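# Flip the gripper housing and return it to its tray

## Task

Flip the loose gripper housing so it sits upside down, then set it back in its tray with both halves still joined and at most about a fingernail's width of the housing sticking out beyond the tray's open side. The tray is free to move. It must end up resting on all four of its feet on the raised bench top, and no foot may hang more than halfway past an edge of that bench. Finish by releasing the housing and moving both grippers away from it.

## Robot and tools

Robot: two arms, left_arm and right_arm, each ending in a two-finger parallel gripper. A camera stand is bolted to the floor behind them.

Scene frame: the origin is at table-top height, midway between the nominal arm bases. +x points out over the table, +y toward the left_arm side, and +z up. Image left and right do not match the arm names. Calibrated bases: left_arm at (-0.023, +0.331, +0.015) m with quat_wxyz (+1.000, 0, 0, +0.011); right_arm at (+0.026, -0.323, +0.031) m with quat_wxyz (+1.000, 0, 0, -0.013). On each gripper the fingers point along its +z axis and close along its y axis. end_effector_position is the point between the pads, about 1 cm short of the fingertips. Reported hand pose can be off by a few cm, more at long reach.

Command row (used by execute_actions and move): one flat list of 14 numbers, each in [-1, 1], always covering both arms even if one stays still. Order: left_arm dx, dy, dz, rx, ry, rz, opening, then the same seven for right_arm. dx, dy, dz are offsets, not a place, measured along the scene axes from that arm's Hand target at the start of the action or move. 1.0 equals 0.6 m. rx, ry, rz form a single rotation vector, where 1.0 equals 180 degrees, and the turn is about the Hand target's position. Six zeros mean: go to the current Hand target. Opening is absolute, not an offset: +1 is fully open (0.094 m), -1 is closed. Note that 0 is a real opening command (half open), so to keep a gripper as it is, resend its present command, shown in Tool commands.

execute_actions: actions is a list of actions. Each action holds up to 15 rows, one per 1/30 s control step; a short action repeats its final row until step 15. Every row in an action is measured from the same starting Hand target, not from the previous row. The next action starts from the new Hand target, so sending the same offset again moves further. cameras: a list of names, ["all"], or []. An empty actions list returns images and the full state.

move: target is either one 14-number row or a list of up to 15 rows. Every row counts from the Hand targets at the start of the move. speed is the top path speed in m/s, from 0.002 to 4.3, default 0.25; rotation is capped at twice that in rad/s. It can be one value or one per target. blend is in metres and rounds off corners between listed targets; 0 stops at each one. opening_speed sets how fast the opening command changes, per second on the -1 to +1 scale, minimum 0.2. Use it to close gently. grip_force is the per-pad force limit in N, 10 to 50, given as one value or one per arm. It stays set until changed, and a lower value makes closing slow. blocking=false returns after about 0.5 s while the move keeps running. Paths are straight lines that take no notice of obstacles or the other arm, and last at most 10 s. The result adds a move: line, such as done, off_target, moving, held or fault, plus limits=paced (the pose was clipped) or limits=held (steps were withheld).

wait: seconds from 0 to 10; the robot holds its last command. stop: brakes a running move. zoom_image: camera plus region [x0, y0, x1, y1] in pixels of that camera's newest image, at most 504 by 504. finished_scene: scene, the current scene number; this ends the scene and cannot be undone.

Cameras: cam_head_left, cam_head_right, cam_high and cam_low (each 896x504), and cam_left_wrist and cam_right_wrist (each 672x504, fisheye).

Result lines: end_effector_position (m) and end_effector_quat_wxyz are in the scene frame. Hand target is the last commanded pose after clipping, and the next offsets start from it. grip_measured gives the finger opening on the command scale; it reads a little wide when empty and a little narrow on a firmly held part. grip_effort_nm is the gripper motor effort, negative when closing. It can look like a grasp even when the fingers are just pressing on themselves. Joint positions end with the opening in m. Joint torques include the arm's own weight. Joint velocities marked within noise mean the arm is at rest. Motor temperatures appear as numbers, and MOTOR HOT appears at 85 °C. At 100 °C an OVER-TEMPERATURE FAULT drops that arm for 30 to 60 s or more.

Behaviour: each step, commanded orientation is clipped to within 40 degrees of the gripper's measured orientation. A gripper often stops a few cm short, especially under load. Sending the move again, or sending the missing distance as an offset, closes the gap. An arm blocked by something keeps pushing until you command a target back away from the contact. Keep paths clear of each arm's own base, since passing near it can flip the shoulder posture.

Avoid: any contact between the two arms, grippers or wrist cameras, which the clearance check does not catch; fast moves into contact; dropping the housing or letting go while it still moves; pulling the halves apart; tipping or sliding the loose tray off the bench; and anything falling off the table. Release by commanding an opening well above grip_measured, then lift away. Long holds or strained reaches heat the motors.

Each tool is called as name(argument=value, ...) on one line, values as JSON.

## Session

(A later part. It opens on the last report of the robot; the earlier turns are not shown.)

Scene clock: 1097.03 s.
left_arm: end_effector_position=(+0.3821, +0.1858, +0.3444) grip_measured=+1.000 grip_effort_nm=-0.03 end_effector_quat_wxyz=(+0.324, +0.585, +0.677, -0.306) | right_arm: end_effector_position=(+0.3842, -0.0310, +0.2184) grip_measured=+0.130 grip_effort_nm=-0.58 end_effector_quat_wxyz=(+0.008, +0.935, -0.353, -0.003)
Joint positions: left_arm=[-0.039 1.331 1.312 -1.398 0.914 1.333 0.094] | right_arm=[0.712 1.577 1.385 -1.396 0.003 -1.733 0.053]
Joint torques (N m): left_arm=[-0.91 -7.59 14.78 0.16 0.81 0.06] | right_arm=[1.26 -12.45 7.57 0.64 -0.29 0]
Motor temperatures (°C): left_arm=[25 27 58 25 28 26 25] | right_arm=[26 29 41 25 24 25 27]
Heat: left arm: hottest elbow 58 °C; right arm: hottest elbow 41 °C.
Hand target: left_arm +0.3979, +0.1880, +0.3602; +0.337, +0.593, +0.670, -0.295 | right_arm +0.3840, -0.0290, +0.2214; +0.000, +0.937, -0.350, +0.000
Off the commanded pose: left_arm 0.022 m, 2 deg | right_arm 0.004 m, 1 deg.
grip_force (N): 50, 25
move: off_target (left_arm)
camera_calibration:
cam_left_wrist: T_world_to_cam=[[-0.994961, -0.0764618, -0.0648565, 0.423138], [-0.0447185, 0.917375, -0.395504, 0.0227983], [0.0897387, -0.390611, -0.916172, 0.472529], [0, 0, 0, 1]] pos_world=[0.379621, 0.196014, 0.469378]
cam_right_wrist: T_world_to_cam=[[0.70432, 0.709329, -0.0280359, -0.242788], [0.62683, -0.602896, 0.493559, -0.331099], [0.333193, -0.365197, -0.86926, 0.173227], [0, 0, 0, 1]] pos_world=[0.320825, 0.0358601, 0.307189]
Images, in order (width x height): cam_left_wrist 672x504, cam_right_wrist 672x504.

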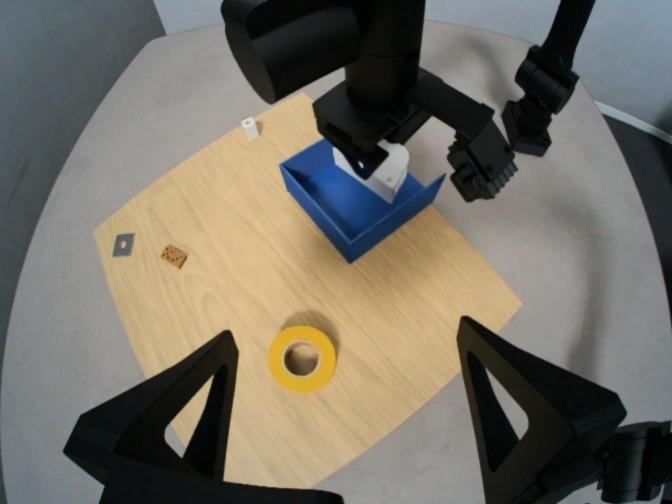

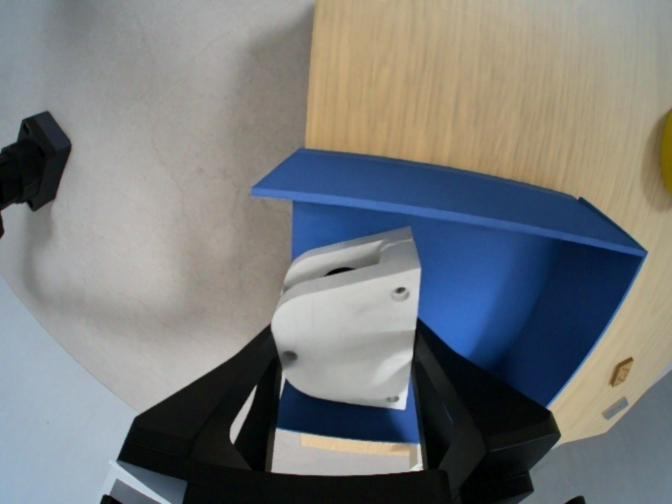

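move(target=[0, 0, 0, 0, 0, 0, 1, 0, 0, -0.005, 0, 0, 0, -0.1], speed=0.03)

move(target=[0, 0, 0, 0, 0, 0, 1, 0, 0, 0, 0, 0, 0, 0.4], opening_speed=0.3, cameras=["cam_left_wrist", "cam_right_wrist"])

zoom_image(camera="cam_left_wrist", region=[330, 120, 420, 220])

zoom_image(camera="cam_right_wrist", region=[250, 180, 430, 360])

Scene clock: 1105.37 s.
left_arm: end_effector_position=(+0.3821, +0.1858, +0.3444) grip_measured=+1.000 grip_effort_nm=-0.03 end_effector_quat_wxyz=(+0.324, +0.585, +0.677, -0.306) | right_arm: end_effector_position=(+0.3846, -0.0306, +0.2171) grip_measured=+0.130 grip_effort_nm=-0.58 end_effector_quat_wxyz=(+0.007, +0.935, -0.353, -0.002)
Joint positions: left_arm=[-0.039 1.331 1.312 -1.398 0.914 1.333 0.094] | right_arm=[0.712 1.577 1.381 -1.39 0.003 -1.733 0.053]
Joint torques (N m): left_arm=[-0.73 -8.06 14.75 -0.02 0.81 0.09] | right_arm=[1.44 -13.1 7.47 0.77 -0.31 -0.01]
Motor temperatures (°C): left_arm=[25 27 58 25 28 26 25] | right_arm=[26 29 41 25 24 25 27]
Heat: left arm: hottest elbow 58 °C; right arm: hottest elbow 41 °C.
Hand target: left_arm +0.3979, +0.1880, +0.3602; +0.337, +0.593, +0.670, -0.295 | right_arm +0.3841, -0.0289, +0.2185; +0.000, +0.937, -0.350, +0.000
Off the commanded pose: left_arm 0.022 m, 2 deg | right_arm 0.002 m, 1 deg.
grip_force (N): 50, 25
move: off_target (left_arm)

Scene clock: 1107.33 s.
left_arm: end_effector_position=(+0.3821, +0.1858, +0.3444) grip_measured=+1.000 grip_effort_nm=-0.02 end_effector_quat_wxyz=(+0.324, +0.585, +0.677, -0.306) | right_arm: end_effector_position=(+0.3846, -0.0306, +0.2171) grip_measured=+0.397 grip_effort_nm=0.10 end_effector_quat_wxyz=(+0.007, +0.935, -0.353, -0.002)
Joint positions: left_arm=[-0.039 1.331 1.312 -1.398 0.914 1.333 0.094] | right_arm=[0.712 1.577 1.381 -1.39 0.003 -1.733 0.066]
Joint torques (N m): left_arm=[-0.5 -7.82 14.68 -0.05 0.78 0.1] | right_arm=[1.03 -12.22 7.35 0.73 -0.28 -0.04]
Motor temperatures (°C): left_arm=[25 27 58 25 28 26 25] | right_arm=[26 29 40 25 24 25 27]
Heat: left arm: hottest elbow 58 °C; right arm: hottest elbow 40 °C.
Hand target: left_arm +0.3979, +0.1880, +0.3602; +0.337, +0.593, +0.670, -0.295 | right_arm +0.3841, -0.0289, +0.2185; +0.000, +0.937, -0.350, +0.000
Off the commanded pose: left_arm 0.022 m, 2 deg | right_arm 0.002 m, 1 deg.
grip_force (N): 50, 25
move: off_target (left_arm)
camera_calibration:
cam_left_wrist: T_world_to_cam=[[-0.994961, -0.0764618, -0.0648565, 0.423138], [-0.0447185, 0.917375, -0.395504, 0.0227983], [0.0897387, -0.390611, -0.916172, 0.472529], [0, 0, 0, 1]] pos_world=[0.379621, 0.196014, 0.469378]
cam_right_wrist: T_world_to_cam=[[0.70439, 0.709372, -0.0250279, -0.243975], [0.62567, -0.603851, 0.493863, -0.330211], [0.335219, -0.363531, -0.86918, 0.171337], [0, 0, 0, 1]] pos_world=[0.321021, 0.0359567, 0.305896]
Images, in order (width x height): cam_left_wrist 672x504, cam_right_wrist 672x504.

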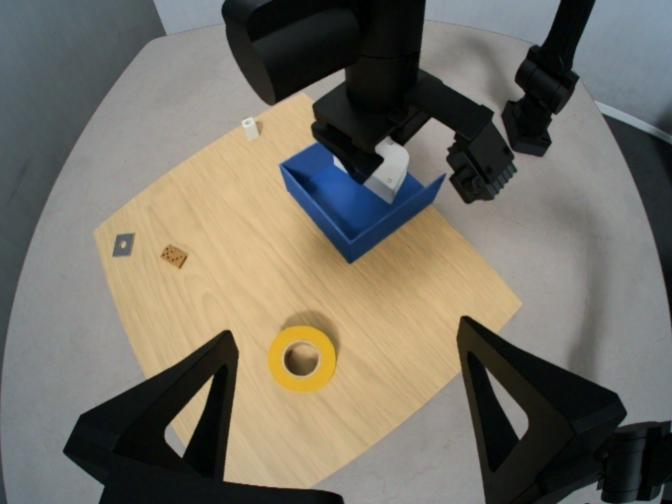

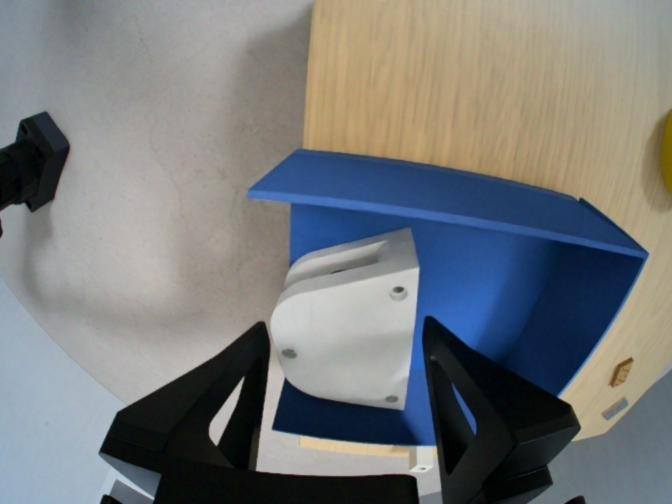

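Scaled by 5.040 from the camera's 672x504 image, which has a finer 960x720 frame.

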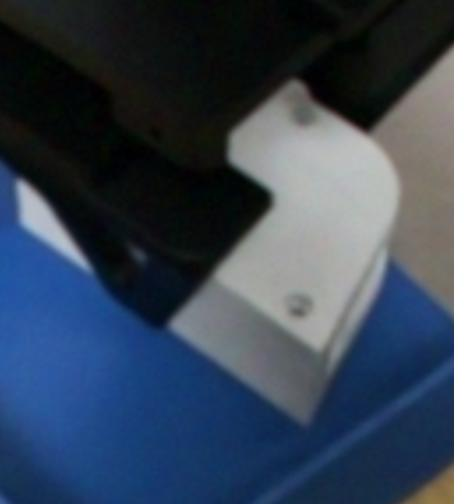

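Scaled by 2.800 from the camera's 672x504 image, which has a finer 960x720 frame.

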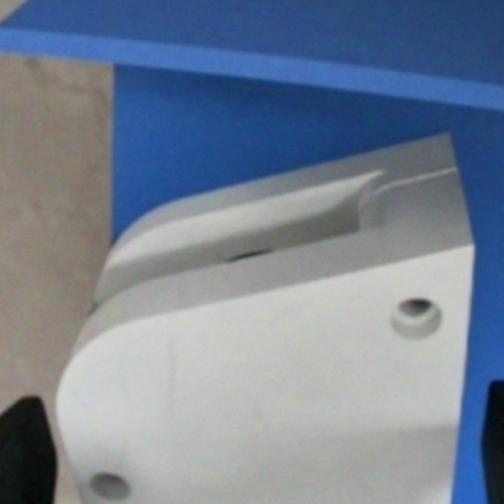

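move(target=[0, 0, 0, 0, 0, 0, 1, 0.006, 0.006, 0.05, 0, 0, 0, 0.4], speed=0.05, cameras=["cam_right_wrist"])

Scene clock: 1124.33 s.
left_arm: end_effector_position=(+0.3821, +0.1858, +0.3444) grip_measured=+1.000 grip_effort_nm=-0.02 end_effector_quat_wxyz=(+0.324, +0.585, +0.677, -0.306) | right_arm: end_effector_position=(+0.3776, -0.0364, +0.2237) grip_measured=+0.398 grip_effort_nm=0.09 end_effector_quat_wxyz=(+0.025, +0.935, -0.353, -0.012)
Joint positions: left_arm=[-0.039 1.331 1.312 -1.398 0.914 1.333 0.094] | right_arm=[0.712 1.577 1.398 -1.447 0.003 -1.733 0.066]
Joint torques (N m): left_arm=[-0.73 -7.88 14.69 0.05 0.82 0.11] | right_arm=[1.38 -11.87 11.89 -0.29 -0.3 -0.03]
Motor temperatures (°C): left_arm=[25 27 58 25 28 26 25] | right_arm=[26 29 39 25 24 25 27]
Heat: left arm: hottest elbow 58 °C; right arm: hottest elbow 39 °C.
Hand target: left_arm +0.3979, +0.1880, +0.3602; +0.337, +0.593, +0.670, -0.295 | right_arm +0.3876, -0.0254, +0.2484; +0.000, +0.937, -0.350, +0.000
Off the commanded pose: left_arm 0.022 m, 2 deg | right_arm 0.029 m, 3 deg.
grip_force (N): 50, 25
move: off_target (left_arm, right_arm)
camera_calibration:
cam_right_wrist: T_world_to_cam=[[0.702915, 0.708208, -0.065965, -0.225206], [0.641358, -0.590993, 0.489272, -0.336914], [0.307521, -0.386224, -0.869633, 0.186999], [0, 0, 0, 1]] pos_world=[0.316877, 0.0326025, 0.312607]
Images, in order (width x height): cam_right_wrist 672x504.

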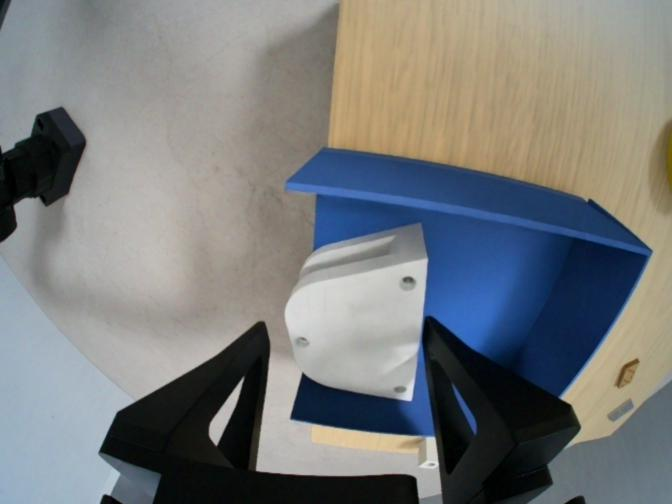

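move(target=[0, 0, 0, 0, 0, 0, 1, -0.027, -0.0302, -0.0173, 0, 0, 0, 0.4], speed=0.03, cameras=["cam_right_wrist", "cam_left_wrist", "cam_low"])

zoom_image(camera="cam_left_wrist", region=[320, 90, 440, 220])

Scene clock: 1134.70 s.
left_arm: end_effector_position=(+0.3821, +0.1858, +0.3444) grip_measured=+1.000 grip_effort_nm=-0.02 end_effector_quat_wxyz=(+0.324, +0.585, +0.677, -0.306) | right_arm: end_effector_position=(+0.3709, -0.0419, +0.2321) grip_measured=+0.398 grip_effort_nm=0.10 end_effector_quat_wxyz=(+0.011, +0.935, -0.353, -0.005)
Joint positions: left_arm=[-0.039 1.331 1.312 -1.398 0.914 1.333 0.094] | right_arm=[0.712 1.531 1.367 -1.432 0.003 -1.733 0.066]
Joint torques (N m): left_arm=[-0.38 -7.65 14.67 -0.02 0.81 0.07] | right_arm=[0.56 -13.04 7.51 0.62 -0.27 -0.1]
Motor temperatures (°C): left_arm=[25 27 59 25 28 26 25] | right_arm=[26 29 39 25 24 25 27]
Heat: left arm: hottest elbow 59 °C; right arm: hottest elbow 39 °C.
Hand target: left_arm +0.3979, +0.1880, +0.3602; +0.337, +0.593, +0.670, -0.295 | right_arm +0.3715, -0.0434, +0.2383; +0.000, +0.937, -0.350, +0.000
Off the commanded pose: left_arm 0.022 m, 2 deg | right_arm 0.006 m, 1 deg.
grip_force (N): 50, 25
move: off_target (left_arm)
camera_calibration:
cam_left_wrist: T_world_to_cam=[[-0.994961, -0.0764618, -0.0648565, 0.423138], [-0.0447185, 0.917375, -0.395504, 0.0227983], [0.0897387, -0.390611, -0.916172, 0.472529], [0, 0, 0, 1]] pos_world=[0.379621, 0.196014, 0.469378]
cam_right_wrist: T_world_to_cam=[[0.704152, 0.709189, -0.034941, -0.223541], [0.629484, -0.600733, 0.492818, -0.336794], [0.328511, -0.369014, -0.869431, 0.187142], [0, 0, 0, 1]] pos_world=[0.307935, 0.025268, 0.320874]
Images, in order (width x height): cam_low 896x504, cam_left_wrist 672x504, cam_right_wrist 672x504.

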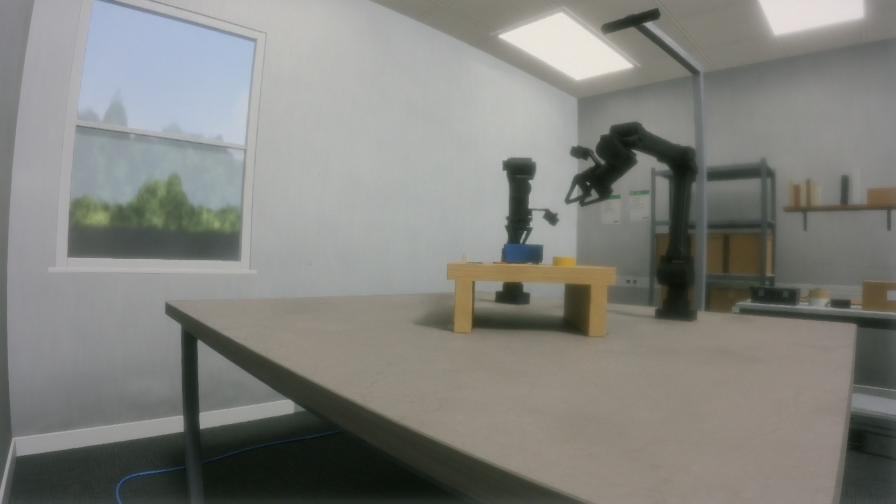

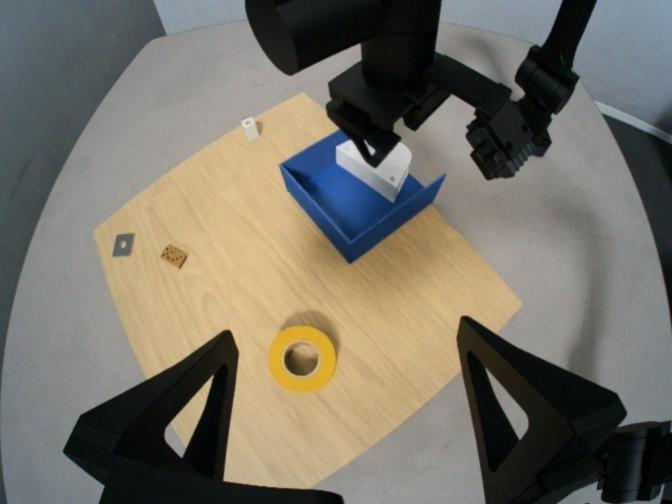

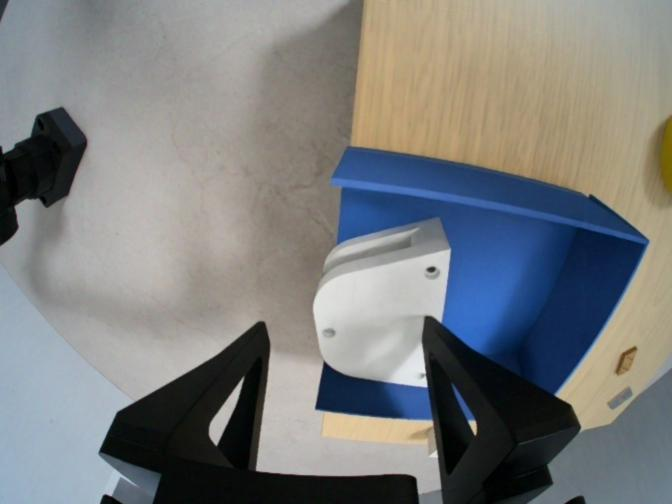

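Scaled by 3.877 from the camera's 672x504 image, which has a finer 960x720 frame.

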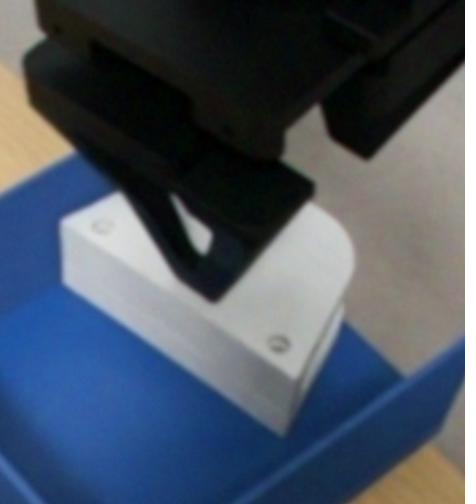

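zoom_image(camera="cam_right_wrist", region=[300, 200, 480, 400])

Scaled by 2.520 from the camera's 672x504 image, which has a finer 960x720 frame.

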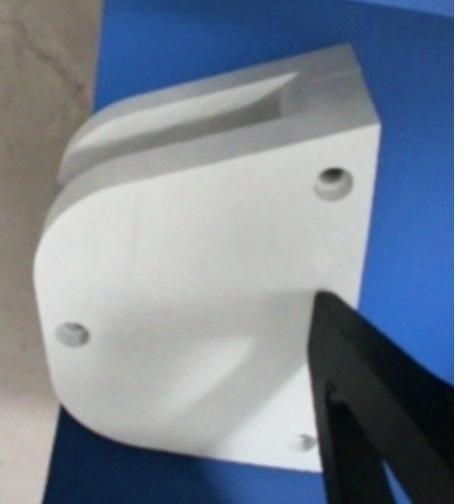

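move(target=[0, 0, 0, 0, 0, 0, 1, 0.03, 0.032, 0.06, 0, 0, 0, 0.4], speed=0.1, cameras=["cam_right_wrist"])

zoom_image(camera="cam_right_wrist", region=[240, 150, 480, 390])

Scene clock: 1155.97 s.
left_arm: end_effector_position=(+0.3821, +0.1858, +0.3444) grip_measured=+1.000 grip_effort_nm=-0.02 end_effector_quat_wxyz=(+0.324, +0.585, +0.677, -0.306) | right_arm: end_effector_position=(+0.3794, -0.0349, +0.2597) grip_measured=+0.398 grip_effort_nm=0.09 end_effector_quat_wxyz=(+0.014, +0.935, -0.353, -0.006)
Joint positions: left_arm=[-0.039 1.331 1.312 -1.398 0.914 1.333 0.094] | right_arm=[0.712 1.554 1.467 -1.514 0.003 -1.733 0.066]
Joint torques (N m): left_arm=[-1.2 -7.94 14.64 0.02 0.84 0.07] | right_arm=[1.38 -10.34 12.01 -0.17 -0.29 -0.02]
Motor temperatures (°C): left_arm=[25 27 59 25 28 26 25] | right_arm=[26 29 40 25 24 25 27]
Heat: left arm: hottest elbow 59 °C; right arm: hottest elbow 40 °C.
Hand target: left_arm +0.3979, +0.1880, +0.3602; +0.337, +0.593, +0.670, -0.295 | right_arm +0.3895, -0.0243, +0.2743; +0.000, +0.937, -0.350, +0.000
Off the commanded pose: left_arm 0.022 m, 2 deg | right_arm 0.021 m, 2 deg.
grip_force (N): 50, 25
move: off_target (left_arm, right_arm)
camera_calibration:
cam_right_wrist: T_world_to_cam=[[0.703982, 0.709014, -0.0413402, -0.231809], [0.631904, -0.598723, 0.492167, -0.352325], [0.324202, -0.372599, -0.869519, 0.212464], [0, 0, 0, 1]] pos_world=[0.316944, 0.0325752, 0.348561]
Images, in order (width x height): cam_right_wrist 672x504.

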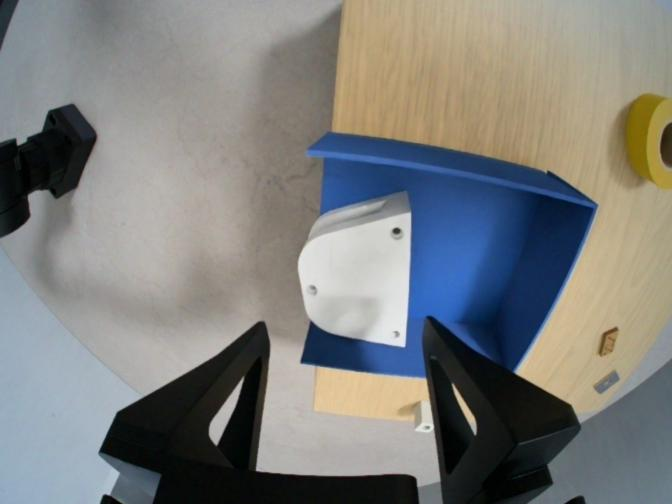

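Scaled by 2.100 from the camera's 672x504 image, which has a finer 960x720 frame.

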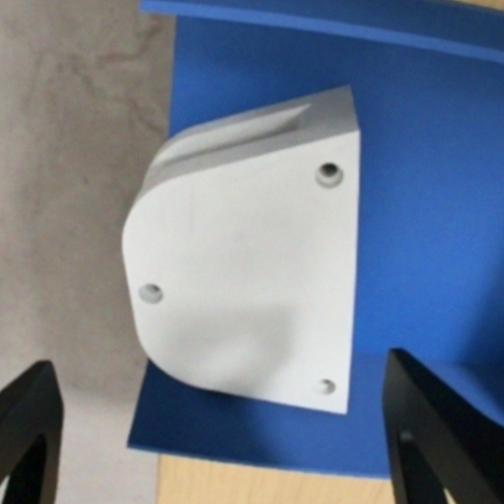

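execute_actions(actions=[])

Scene clock: 1183.97 s.
left_arm: end_effector_position=(+0.3821, +0.1858, +0.3444) grip_measured=+1.000 grip_effort_nm=-0.03 end_effector_quat_wxyz=(+0.324, +0.585, +0.677, -0.306) | right_arm: end_effector_position=(+0.3794, -0.0349, +0.2597) grip_measured=+0.398 grip_effort_nm=0.10 end_effector_quat_wxyz=(+0.014, +0.935, -0.353, -0.006)
Joint positions: left_arm=[-0.039 1.331 1.312 -1.398 0.914 1.333 0.094] | right_arm=[0.712 1.554 1.467 -1.514 0.003 -1.733 0.066]
Joint velocities: within noise
Joint torques (N m): left_arm=[-0.79 -7.82 14.65 0.05 0.84 0.08] | right_arm=[1.38 -10.75 12.05 -0.03 -0.29 -0.01]
Motor temperatures (°C): left_arm=[25 27 59 25 28 26 25] | right_arm=[26 28 45 25 24 25 27]
Heat: left arm: hottest elbow 59 °C; right arm: hottest elbow 45 °C.
Hand target: left_arm +0.3979, +0.1880, +0.3602; +0.337, +0.593, +0.670, -0.295 | right_arm +0.3895, -0.0242, +0.2743; +0.000, +0.937, -0.350, +0.000
Tool commands: left_gripper/opening=+1.0 right_gripper/opening=+0.4
Off the commanded pose: left_arm 0.022 m, 2 deg | right_arm 0.021 m, 2 deg.
grip_force (N): 50, 25
camera_calibration:
cam_left_wrist: T_world_to_cam=[[-0.994961, -0.0764618, -0.0648565, 0.423138], [-0.0447185, 0.917375, -0.395504, 0.0227983], [0.0897387, -0.390611, -0.916172, 0.472529], [0, 0, 0, 1]] pos_world=[0.379621, 0.196014, 0.469378]
cam_right_wrist: T_world_to_cam=[[0.703982, 0.709014, -0.0413402, -0.231809], [0.631904, -0.598723, 0.492167, -0.352325], [0.324202, -0.372599, -0.869519, 0.212464], [0, 0, 0, 1]] pos_world=[0.316944, 0.0325752, 0.348561]

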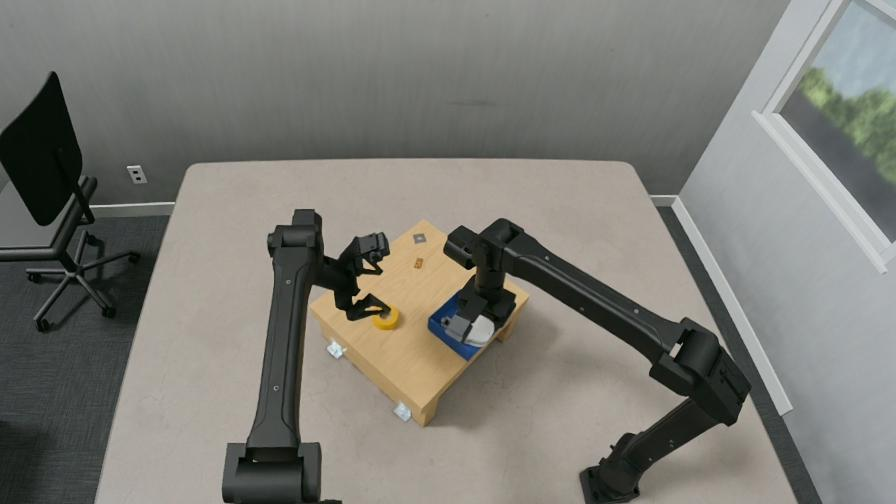

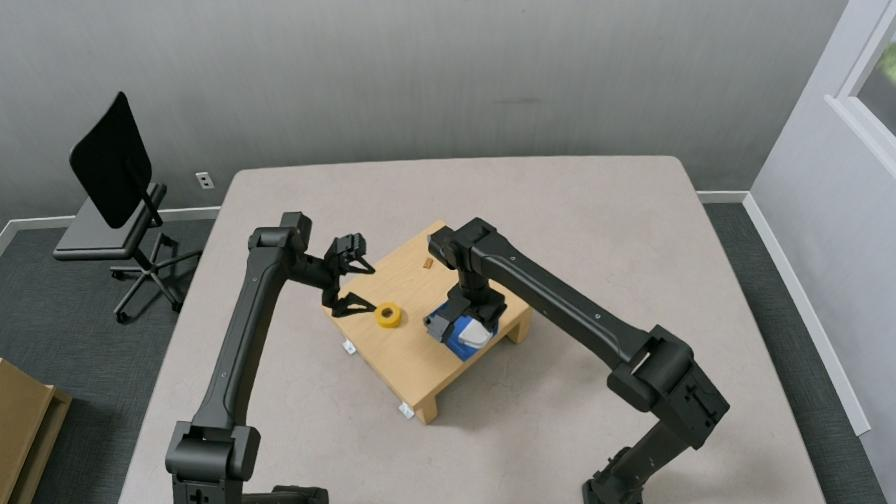

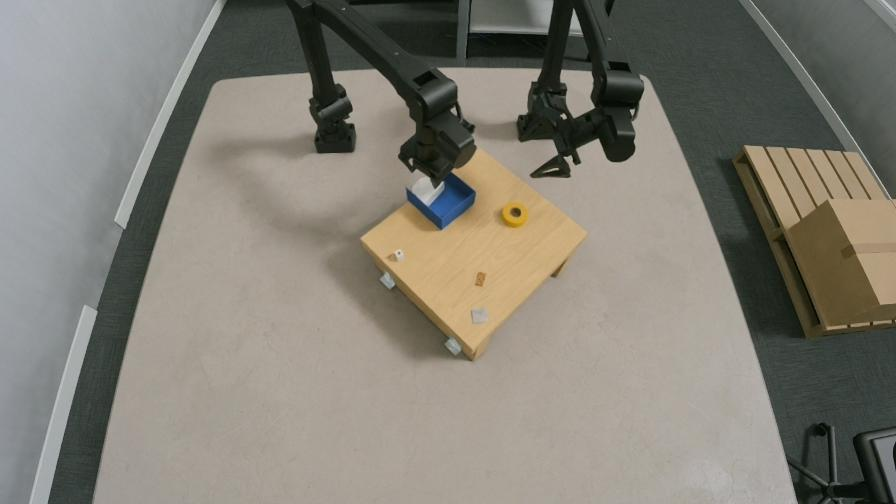

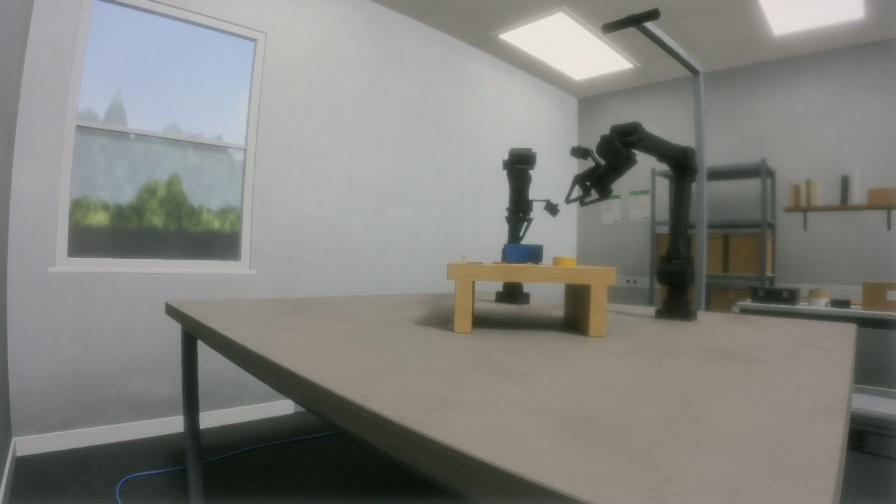

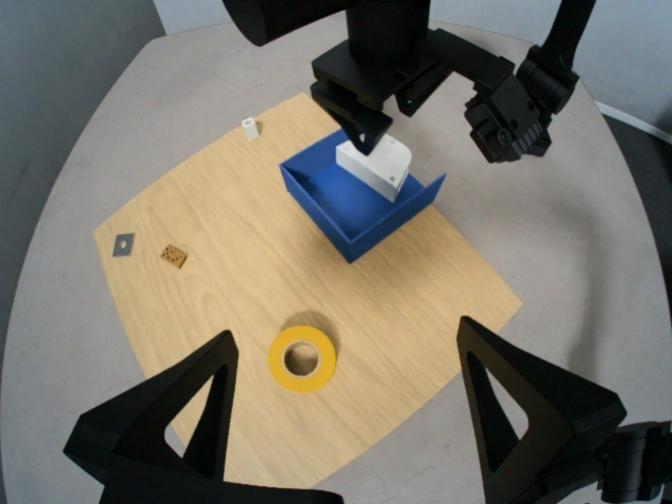

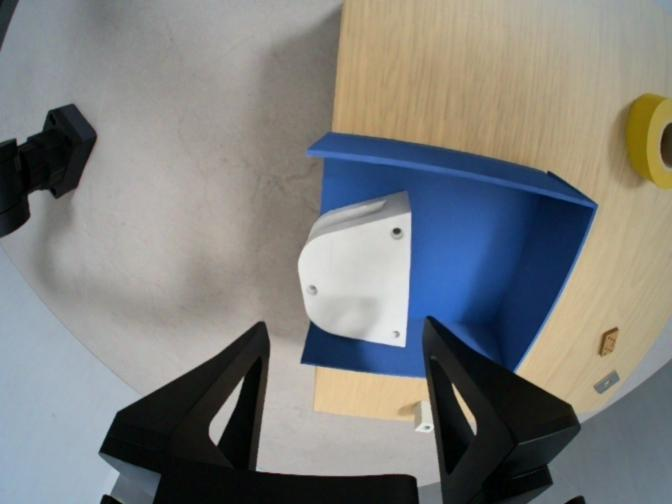

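move(target=[0,0,0,0,0,0,1, -0.0100,-0.0097,-0.0488,0,0,0,0.5], speed=0.06, cameras=["cam_right_wrist","cam_left_wrist"])

Scene clock: 1239.10 s.
left_arm: end_effector_position=(+0.3821, +0.1858, +0.3444) grip_measured=+1.000 grip_effort_nm=-0.03 end_effector_quat_wxyz=(+0.324, +0.585, +0.677, -0.306) | right_arm: end_effector_position=(+0.3827, -0.0322, +0.2459) grip_measured=+0.498 grip_effort_nm=0.10 end_effector_quat_wxyz=(+0.004, +0.936, -0.353, -0.001)
Joint positions: left_arm=[-0.039 1.331 1.312 -1.398 0.914 1.333 0.094] | right_arm=[0.712 1.554 1.431 -1.456 0.003 -1.733 0.07]
Joint torques (N m): left_arm=[-1.03 -7.88 14.67 0.02 0.82 0.07] | right_arm=[1.2 -11.52 7.83 0.66 -0.29 -0.02]
Motor temperatures (°C): left_arm=[25 27 60 25 28 26 25] | right_arm=[26 28 48 25 24 25 27]
Heat: left arm: hottest elbow 60 °C; right arm: hottest elbow 48 °C.
Hand target: left_arm +0.3979, +0.1880, +0.3602; +0.337, +0.593, +0.670, -0.295 | right_arm +0.3835, -0.0301, +0.2450; +0.000, +0.937, -0.350, +0.000
Off the commanded pose: left_arm 0.022 m, 2 deg | right_arm 0.003 m, 1 deg.
grip_force (N): 50, 25
move: off_target (left_arm)
camera_calibration:
cam_left_wrist: T_world_to_cam=[[-0.994961, -0.0764618, -0.0648565, 0.423138], [-0.0447185, 0.917375, -0.395504, 0.0227983], [0.0897387, -0.390611, -0.916172, 0.472529], [0, 0, 0, 1]] pos_world=[0.379621, 0.196014, 0.469378]
cam_right_wrist: T_world_to_cam=[[0.704488, 0.709474, -0.0185327, -0.242412], [0.623197, -0.605901, 0.494479, -0.343435], [0.339591, -0.359904, -0.868992, 0.194916], [0, 0, 0, 1]] pos_world=[0.318612, 0.0340492, 0.334709]
Images, in order (width x height): cam_left_wrist 672x504, cam_right_wrist 672x504.

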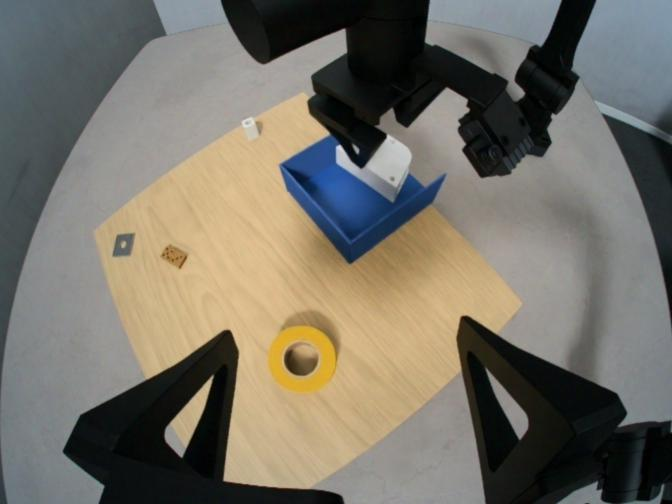

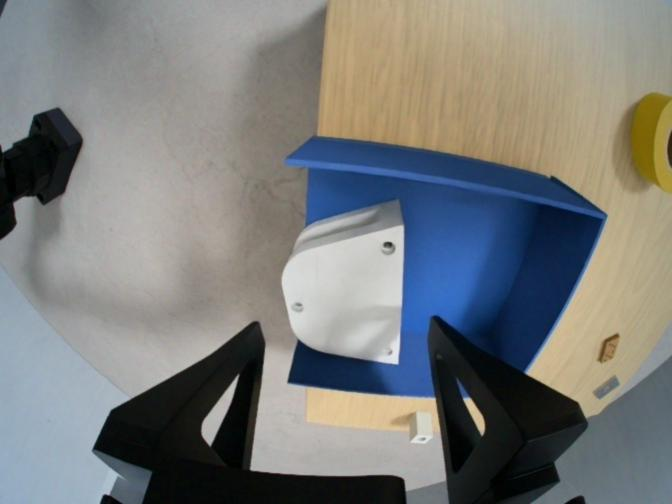

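zoom_image(camera="cam_right_wrist", region=[260, 130, 460, 400])

Scaled by 1.867 from the camera's 672x504 image, which has a finer 960x720 frame.

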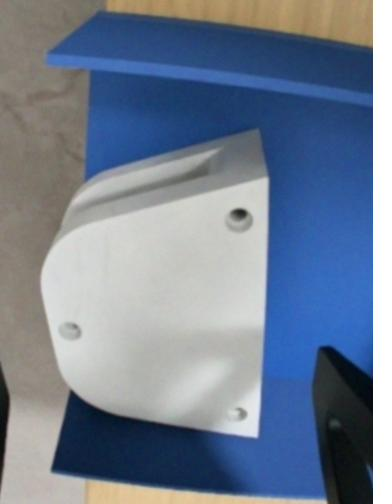

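move(target=[0,0,0,0,0,0,1, 0.0050,-0.0043,-0.0342,0,0,0,0.5], speed=0.05, cameras=["cam_right_wrist","cam_left_wrist"])

Scene clock: 1255.83 s.
left_arm: end_effector_position=(+0.3821, +0.1858, +0.3444) grip_measured=+1.000 grip_effort_nm=-0.02 end_effector_quat_wxyz=(+0.324, +0.585, +0.677, -0.306) | right_arm: end_effector_position=(+0.3829, -0.0320, +0.2301) grip_measured=+0.498 grip_effort_nm=0.10 end_effector_quat_wxyz=(+0.000, +0.936, -0.353, +0.002)
Joint positions: left_arm=[-0.039 1.331 1.312 -1.398 0.914 1.333 0.094] | right_arm=[0.712 1.554 1.389 -1.403 0.003 -1.734 0.07]
Joint torques (N m): left_arm=[-0.5 -7.94 14.68 -0.03 0.82 0.09] | right_arm=[0.21 -10.46 7.71 0.69 -0.29 -0.09]
Motor temperatures (°C): left_arm=[25 27 60 25 28 26 25] | right_arm=[26 28 45 25 24 25 27]
Heat: left arm: hottest elbow 60 °C; right arm: hottest elbow 45 °C.
Hand target: left_arm +0.3979, +0.1880, +0.3602; +0.337, +0.593, +0.670, -0.295 | right_arm +0.3864, -0.0327, +0.2244; +0.000, +0.937, -0.350, +0.000
Off the commanded pose: left_arm 0.022 m, 2 deg | right_arm 0.007 m, 0 deg.
grip_force (N): 50, 25
move: off_target (left_arm)
camera_calibration:
cam_left_wrist: T_world_to_cam=[[-0.994961, -0.0764618, -0.0648565, 0.423138], [-0.0447185, 0.917375, -0.395504, 0.0227983], [0.0897387, -0.390611, -0.916172, 0.472529], [0, 0, 0, 1]] pos_world=[0.379621, 0.196014, 0.469378]
cam_right_wrist: T_world_to_cam=[[0.703508, 0.710643, -0.00794473, -0.245085], [0.620051, -0.608286, 0.495505, -0.334767], [0.347294, -0.353518, -0.868569, 0.178224], [0, 0, 0, 1]] pos_world=[0.318095, 0.0335394, 0.318732]
Images, in order (width x height): cam_left_wrist 672x504, cam_right_wrist 672x504.

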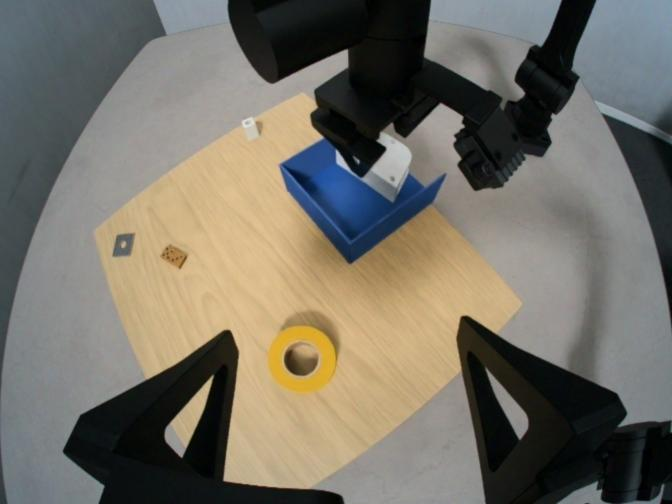

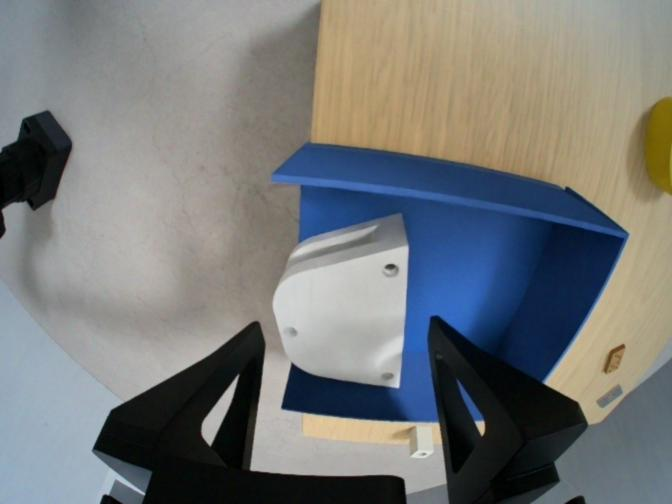

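move(target=[0,0,0,0,0,0,1, 0,0,-0.0298,0,0,0,0.5], speed=0.04, cameras=["cam_right_wrist","cam_left_wrist"])

Scene clock: 1272.53 s.
left_arm: end_effector_position=(+0.3821, +0.1858, +0.3444) grip_measured=+1.000 grip_effort_nm=-0.02 end_effector_quat_wxyz=(+0.324, +0.585, +0.677, -0.306) | right_arm: end_effector_position=(+0.3828, -0.0321, +0.2142) grip_measured=+0.498 grip_effort_nm=0.10 end_effector_quat_wxyz=(-0.002, +0.936, -0.353, +0.003)
Joint positions: left_arm=[-0.039 1.331 1.312 -1.398 0.914 1.333 0.094] | right_arm=[0.712 1.559 1.352 -1.357 0.003 -1.734 0.07]
Joint torques (N m): left_arm=[-0.91 -7.71 14.75 -0.05 0.83 0.09] | right_arm=[0.32 -10.29 7.54 0.75 -0.28 -0.1]
Motor temperatures (°C): left_arm=[25 27 60 25 28 26 25] | right_arm=[26 28 44 25 24 25 27]
Heat: left arm: hottest elbow 60 °C; right arm: hottest elbow 44 °C.
Hand target: left_arm +0.3979, +0.1880, +0.3602; +0.337, +0.593, +0.670, -0.295 | right_arm +0.3864, -0.0327, +0.2065; +0.000, +0.937, -0.350, +0.000
Off the commanded pose: left_arm 0.022 m, 2 deg | right_arm 0.008 m, 1 deg.
grip_force (N): 50, 25
move: off_target (left_arm)
camera_calibration:
cam_left_wrist: T_world_to_cam=[[-0.994961, -0.0764618, -0.0648565, 0.423138], [-0.0447185, 0.917375, -0.395504, 0.0227983], [0.0897387, -0.390611, -0.916172, 0.472529], [0, 0, 0, 1]] pos_world=[0.379621, 0.196014, 0.469378]
cam_right_wrist: T_world_to_cam=[[0.70353, 0.710655, -0.00379566, -0.245973], [0.618453, -0.609604, 0.495883, -0.32634], [0.350088, -0.351216, -0.868381, 0.163347], [0, 0, 0, 1]] pos_world=[0.317689, 0.0332345, 0.30274]
Images, in order (width x height): cam_left_wrist 672x504, cam_right_wrist 672x504.

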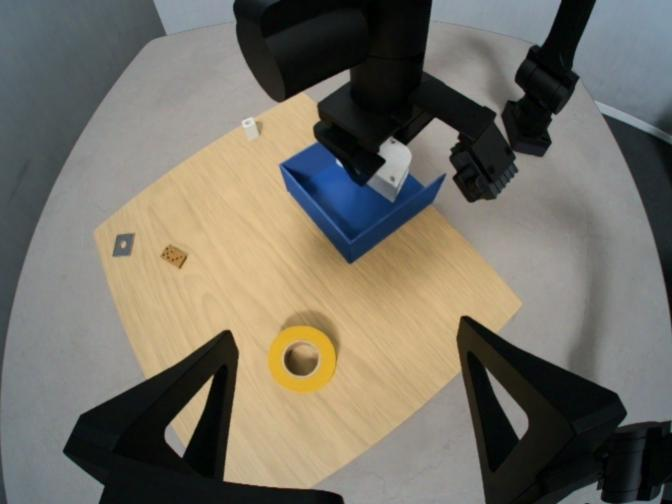

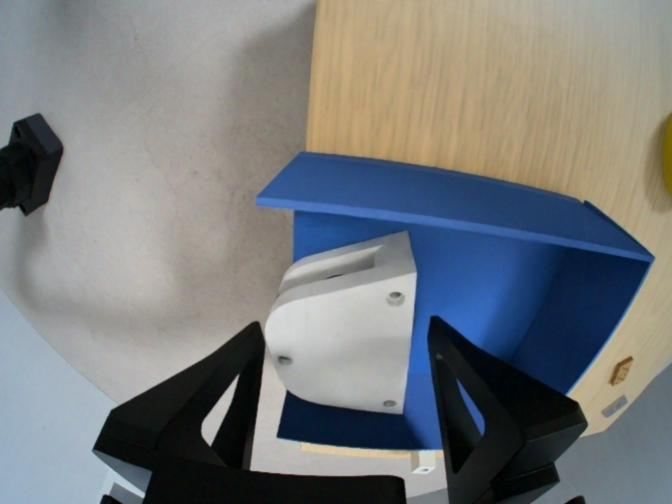

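move(target=[0,0,0,0,0,0,1, 0,0,-0.0075,0,0,0,0.5], speed=0.03, cameras=["cam_right_wrist","cam_left_wrist"])

zoom_image(camera="cam_right_wrist", region=[230, 190, 480, 460])

Scene clock: 1276.13 s.
left_arm: end_effector_position=(+0.3821, +0.1858, +0.3444) grip_measured=+1.000 grip_effort_nm=-0.03 end_effector_quat_wxyz=(+0.324, +0.585, +0.677, -0.306) | right_arm: end_effector_position=(+0.3829, -0.0320, +0.2101) grip_measured=+0.498 grip_effort_nm=0.10 end_effector_quat_wxyz=(-0.003, +0.936, -0.353, +0.003)
Joint positions: left_arm=[-0.039 1.331 1.312 -1.398 0.914 1.333 0.094] | right_arm=[0.712 1.561 1.344 -1.345 0.003 -1.734 0.07]
Joint torques (N m): left_arm=[-0.62 -7.88 14.61 -0.06 0.82 0.08] | right_arm=[0.21 -10.11 7.56 0.84 -0.3 -0.08]
Motor temperatures (°C): left_arm=[25 27 60 25 28 26 25] | right_arm=[26 28 43 25 24 25 27]
Heat: left arm: hottest elbow 60 °C; right arm: hottest elbow 43 °C.
Hand target: left_arm +0.3979, +0.1880, +0.3602; +0.337, +0.593, +0.670, -0.295 | right_arm +0.3864, -0.0327, +0.2019; +0.000, +0.937, -0.350, +0.000
Off the commanded pose: left_arm 0.022 m, 2 deg | right_arm 0.009 m, 1 deg.
grip_force (N): 50, 25
move: off_target (left_arm)
camera_calibration:
cam_left_wrist: T_world_to_cam=[[-0.994961, -0.0764618, -0.0648565, 0.423138], [-0.0447185, 0.917375, -0.395504, 0.0227983], [0.0897387, -0.390611, -0.916172, 0.472529], [0, 0, 0, 1]] pos_world=[0.379621, 0.196014, 0.469378]
cam_right_wrist: T_world_to_cam=[[0.703578, 0.710613, -0.00262051, -0.246351], [0.617954, -0.610008, 0.496007, -0.324173], [0.35087, -0.350599, -0.868315, 0.1595], [0, 0, 0, 1]] pos_world=[0.317688, 0.033233, 0.298643]
Images, in order (width x height): cam_left_wrist 672x504, cam_right_wrist 672x504.

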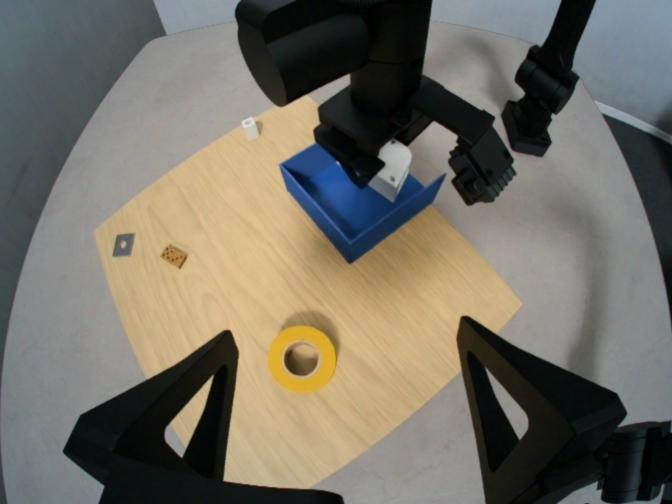

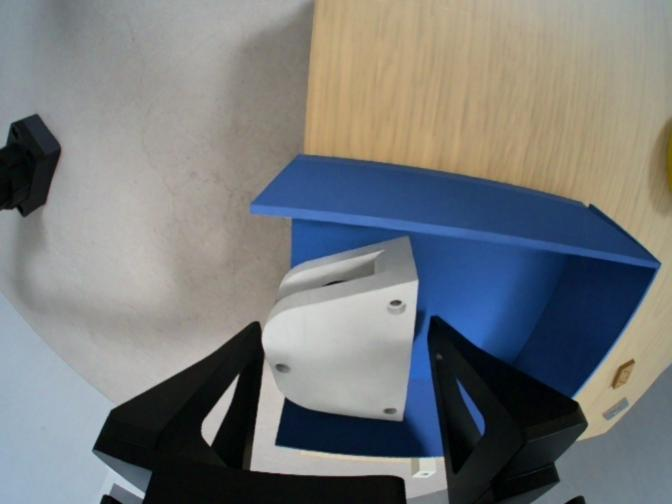

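Scaled by 1.867 from the camera's 672x504 image, which has a finer 960x720 frame.

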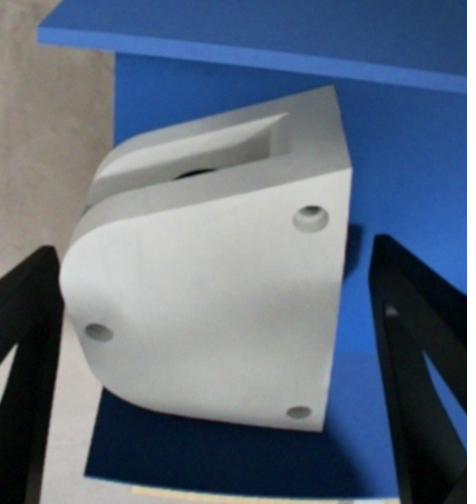

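move(target=[0,0,0,0,0,0,1, -0.013,-0.0152,0,0,0,0,0.5], speed=0.03, cameras=["cam_right_wrist"])

zoom_image(camera="cam_right_wrist", region=[230, 190, 480, 460])

Scene clock: 1295.57 s.
left_arm: end_effector_position=(+0.3821, +0.1858, +0.3444) grip_measured=+1.000 grip_effort_nm=-0.03 end_effector_quat_wxyz=(+0.324, +0.585, +0.677, -0.306) | right_arm: end_effector_position=(+0.3786, -0.0360, +0.2036) grip_measured=+0.498 grip_effort_nm=0.09 end_effector_quat_wxyz=(+0.001, +0.936, -0.351, +0.001)
Joint positions: left_arm=[-0.039 1.331 1.312 -1.398 0.914 1.333 0.094] | right_arm=[0.711 1.556 1.32 -1.336 0.003 -1.738 0.07]
Joint torques (N m): left_arm=[-0.67 -8.06 14.65 -0.02 0.8 0.09] | right_arm=[-0.26 -11.99 6.68 0.51 -0.26 -0.1]
Motor temperatures (°C): left_arm=[25 27 60 25 28 26 25] | right_arm=[26 27 42 25 24 25 27]
Heat: left arm: hottest elbow 60 °C; right arm: hottest elbow 42 °C.
Hand target: left_arm +0.3979, +0.1880, +0.3602; +0.337, +0.593, +0.670, -0.295 | right_arm +0.3787, -0.0418, +0.2020; +0.000, +0.937, -0.350, +0.000
Off the commanded pose: left_arm 0.022 m, 2 deg | right_arm 0.006 m, 0 deg.
grip_force (N): 50, 25
move: off_target (left_arm)
camera_calibration:
cam_right_wrist: T_world_to_cam=[[0.701298, 0.712772, -0.0117144, -0.237703], [0.623351, -0.605178, 0.495169, -0.322423], [0.345854, -0.354563, -0.868718, 0.155809], [0, 0, 0, 1]] pos_world=[0.313796, 0.0295487, 0.292224]
Images, in order (width x height): cam_right_wrist 672x504.

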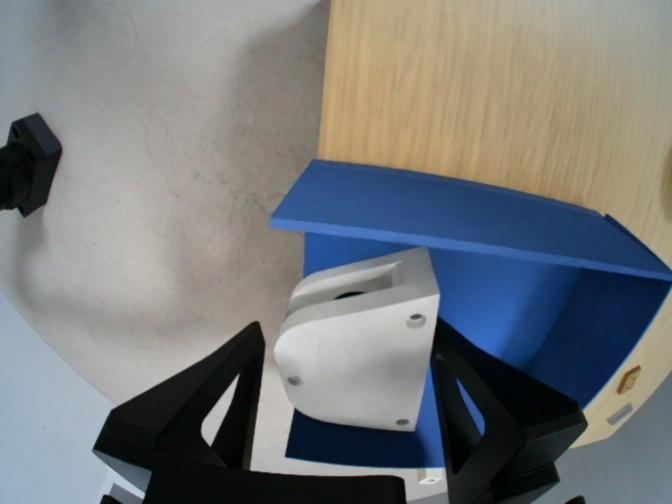

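Scaled by 1.867 from the camera's 672x504 image, which has a finer 960x720 frame.

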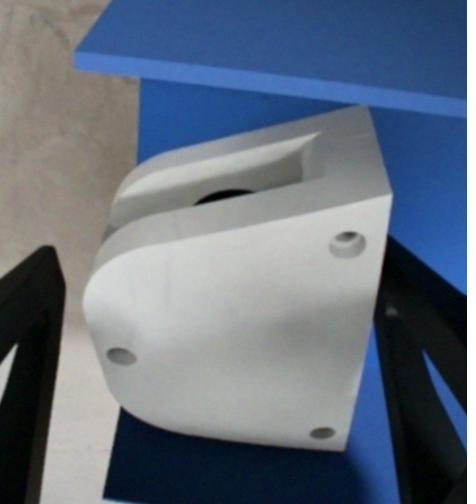

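move(target=[0,0,0,0,0,0,1, -0.0130,-0.0152,0.0070,0,0,0,0.5], speed=0.03, cameras=["cam_right_wrist"])

zoom_image(camera="cam_right_wrist", region=[230, 190, 480, 460])

Scene clock: 1302.17 s.
left_arm: end_effector_position=(+0.3821, +0.1858, +0.3444) grip_measured=+1.000 grip_effort_nm=-0.02 end_effector_quat_wxyz=(+0.324, +0.585, +0.677, -0.306) | right_arm: end_effector_position=(+0.3709, -0.0447, +0.2037) grip_measured=+0.498 grip_effort_nm=0.09 end_effector_quat_wxyz=(+0.003, +0.937, -0.350, +0.000)
Joint positions: left_arm=[-0.039 1.331 1.312 -1.398 0.914 1.333 0.094] | right_arm=[0.707 1.529 1.289 -1.336 0.003 -1.744 0.07]
Joint torques (N m): left_arm=[-0.67 -7.82 14.64 0.03 0.79 0.07] | right_arm=[0.15 -11.87 7.06 0.31 -0.27 -0.06]
Motor temperatures (°C): left_arm=[25 27 61 25 28 26 25] | right_arm=[26 27 42 25 24 25 27]
Heat: left arm: hottest elbow 61 °C; right arm: hottest elbow 42 °C.
Hand target: left_arm +0.3979, +0.1880, +0.3602; +0.337, +0.593, +0.670, -0.295 | right_arm +0.3707, -0.0508, +0.2062; +0.000, +0.937, -0.350, +0.000
Off the commanded pose: left_arm 0.022 m, 2 deg | right_arm 0.007 m, 0 deg.
grip_force (N): 50, 25
move: off_target (left_arm)
camera_calibration:
cam_right_wrist: T_world_to_cam=[[0.700199, 0.713778, -0.0155527, -0.224881], [0.625864, -0.603184, 0.494433, -0.323642], [0.343534, -0.355935, -0.869077, 0.156366], [0, 0, 0, 1]] pos_world=[0.3063, 0.020955, 0.292416]
Images, in order (width x height): cam_right_wrist 672x504.

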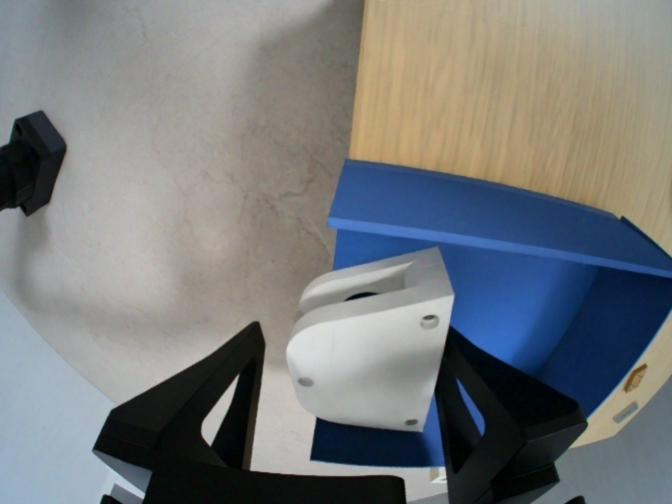

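Scaled by 1.867 from the camera's 672x504 image, which has a finer 960x720 frame.

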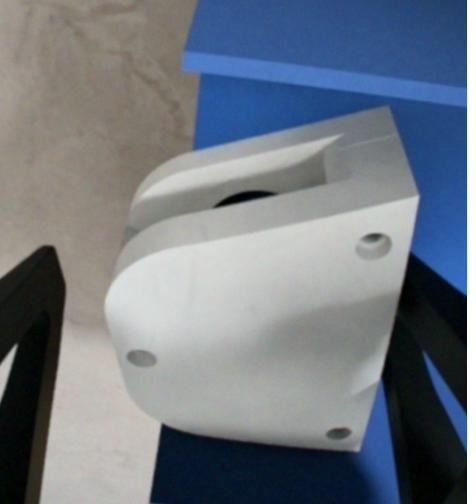

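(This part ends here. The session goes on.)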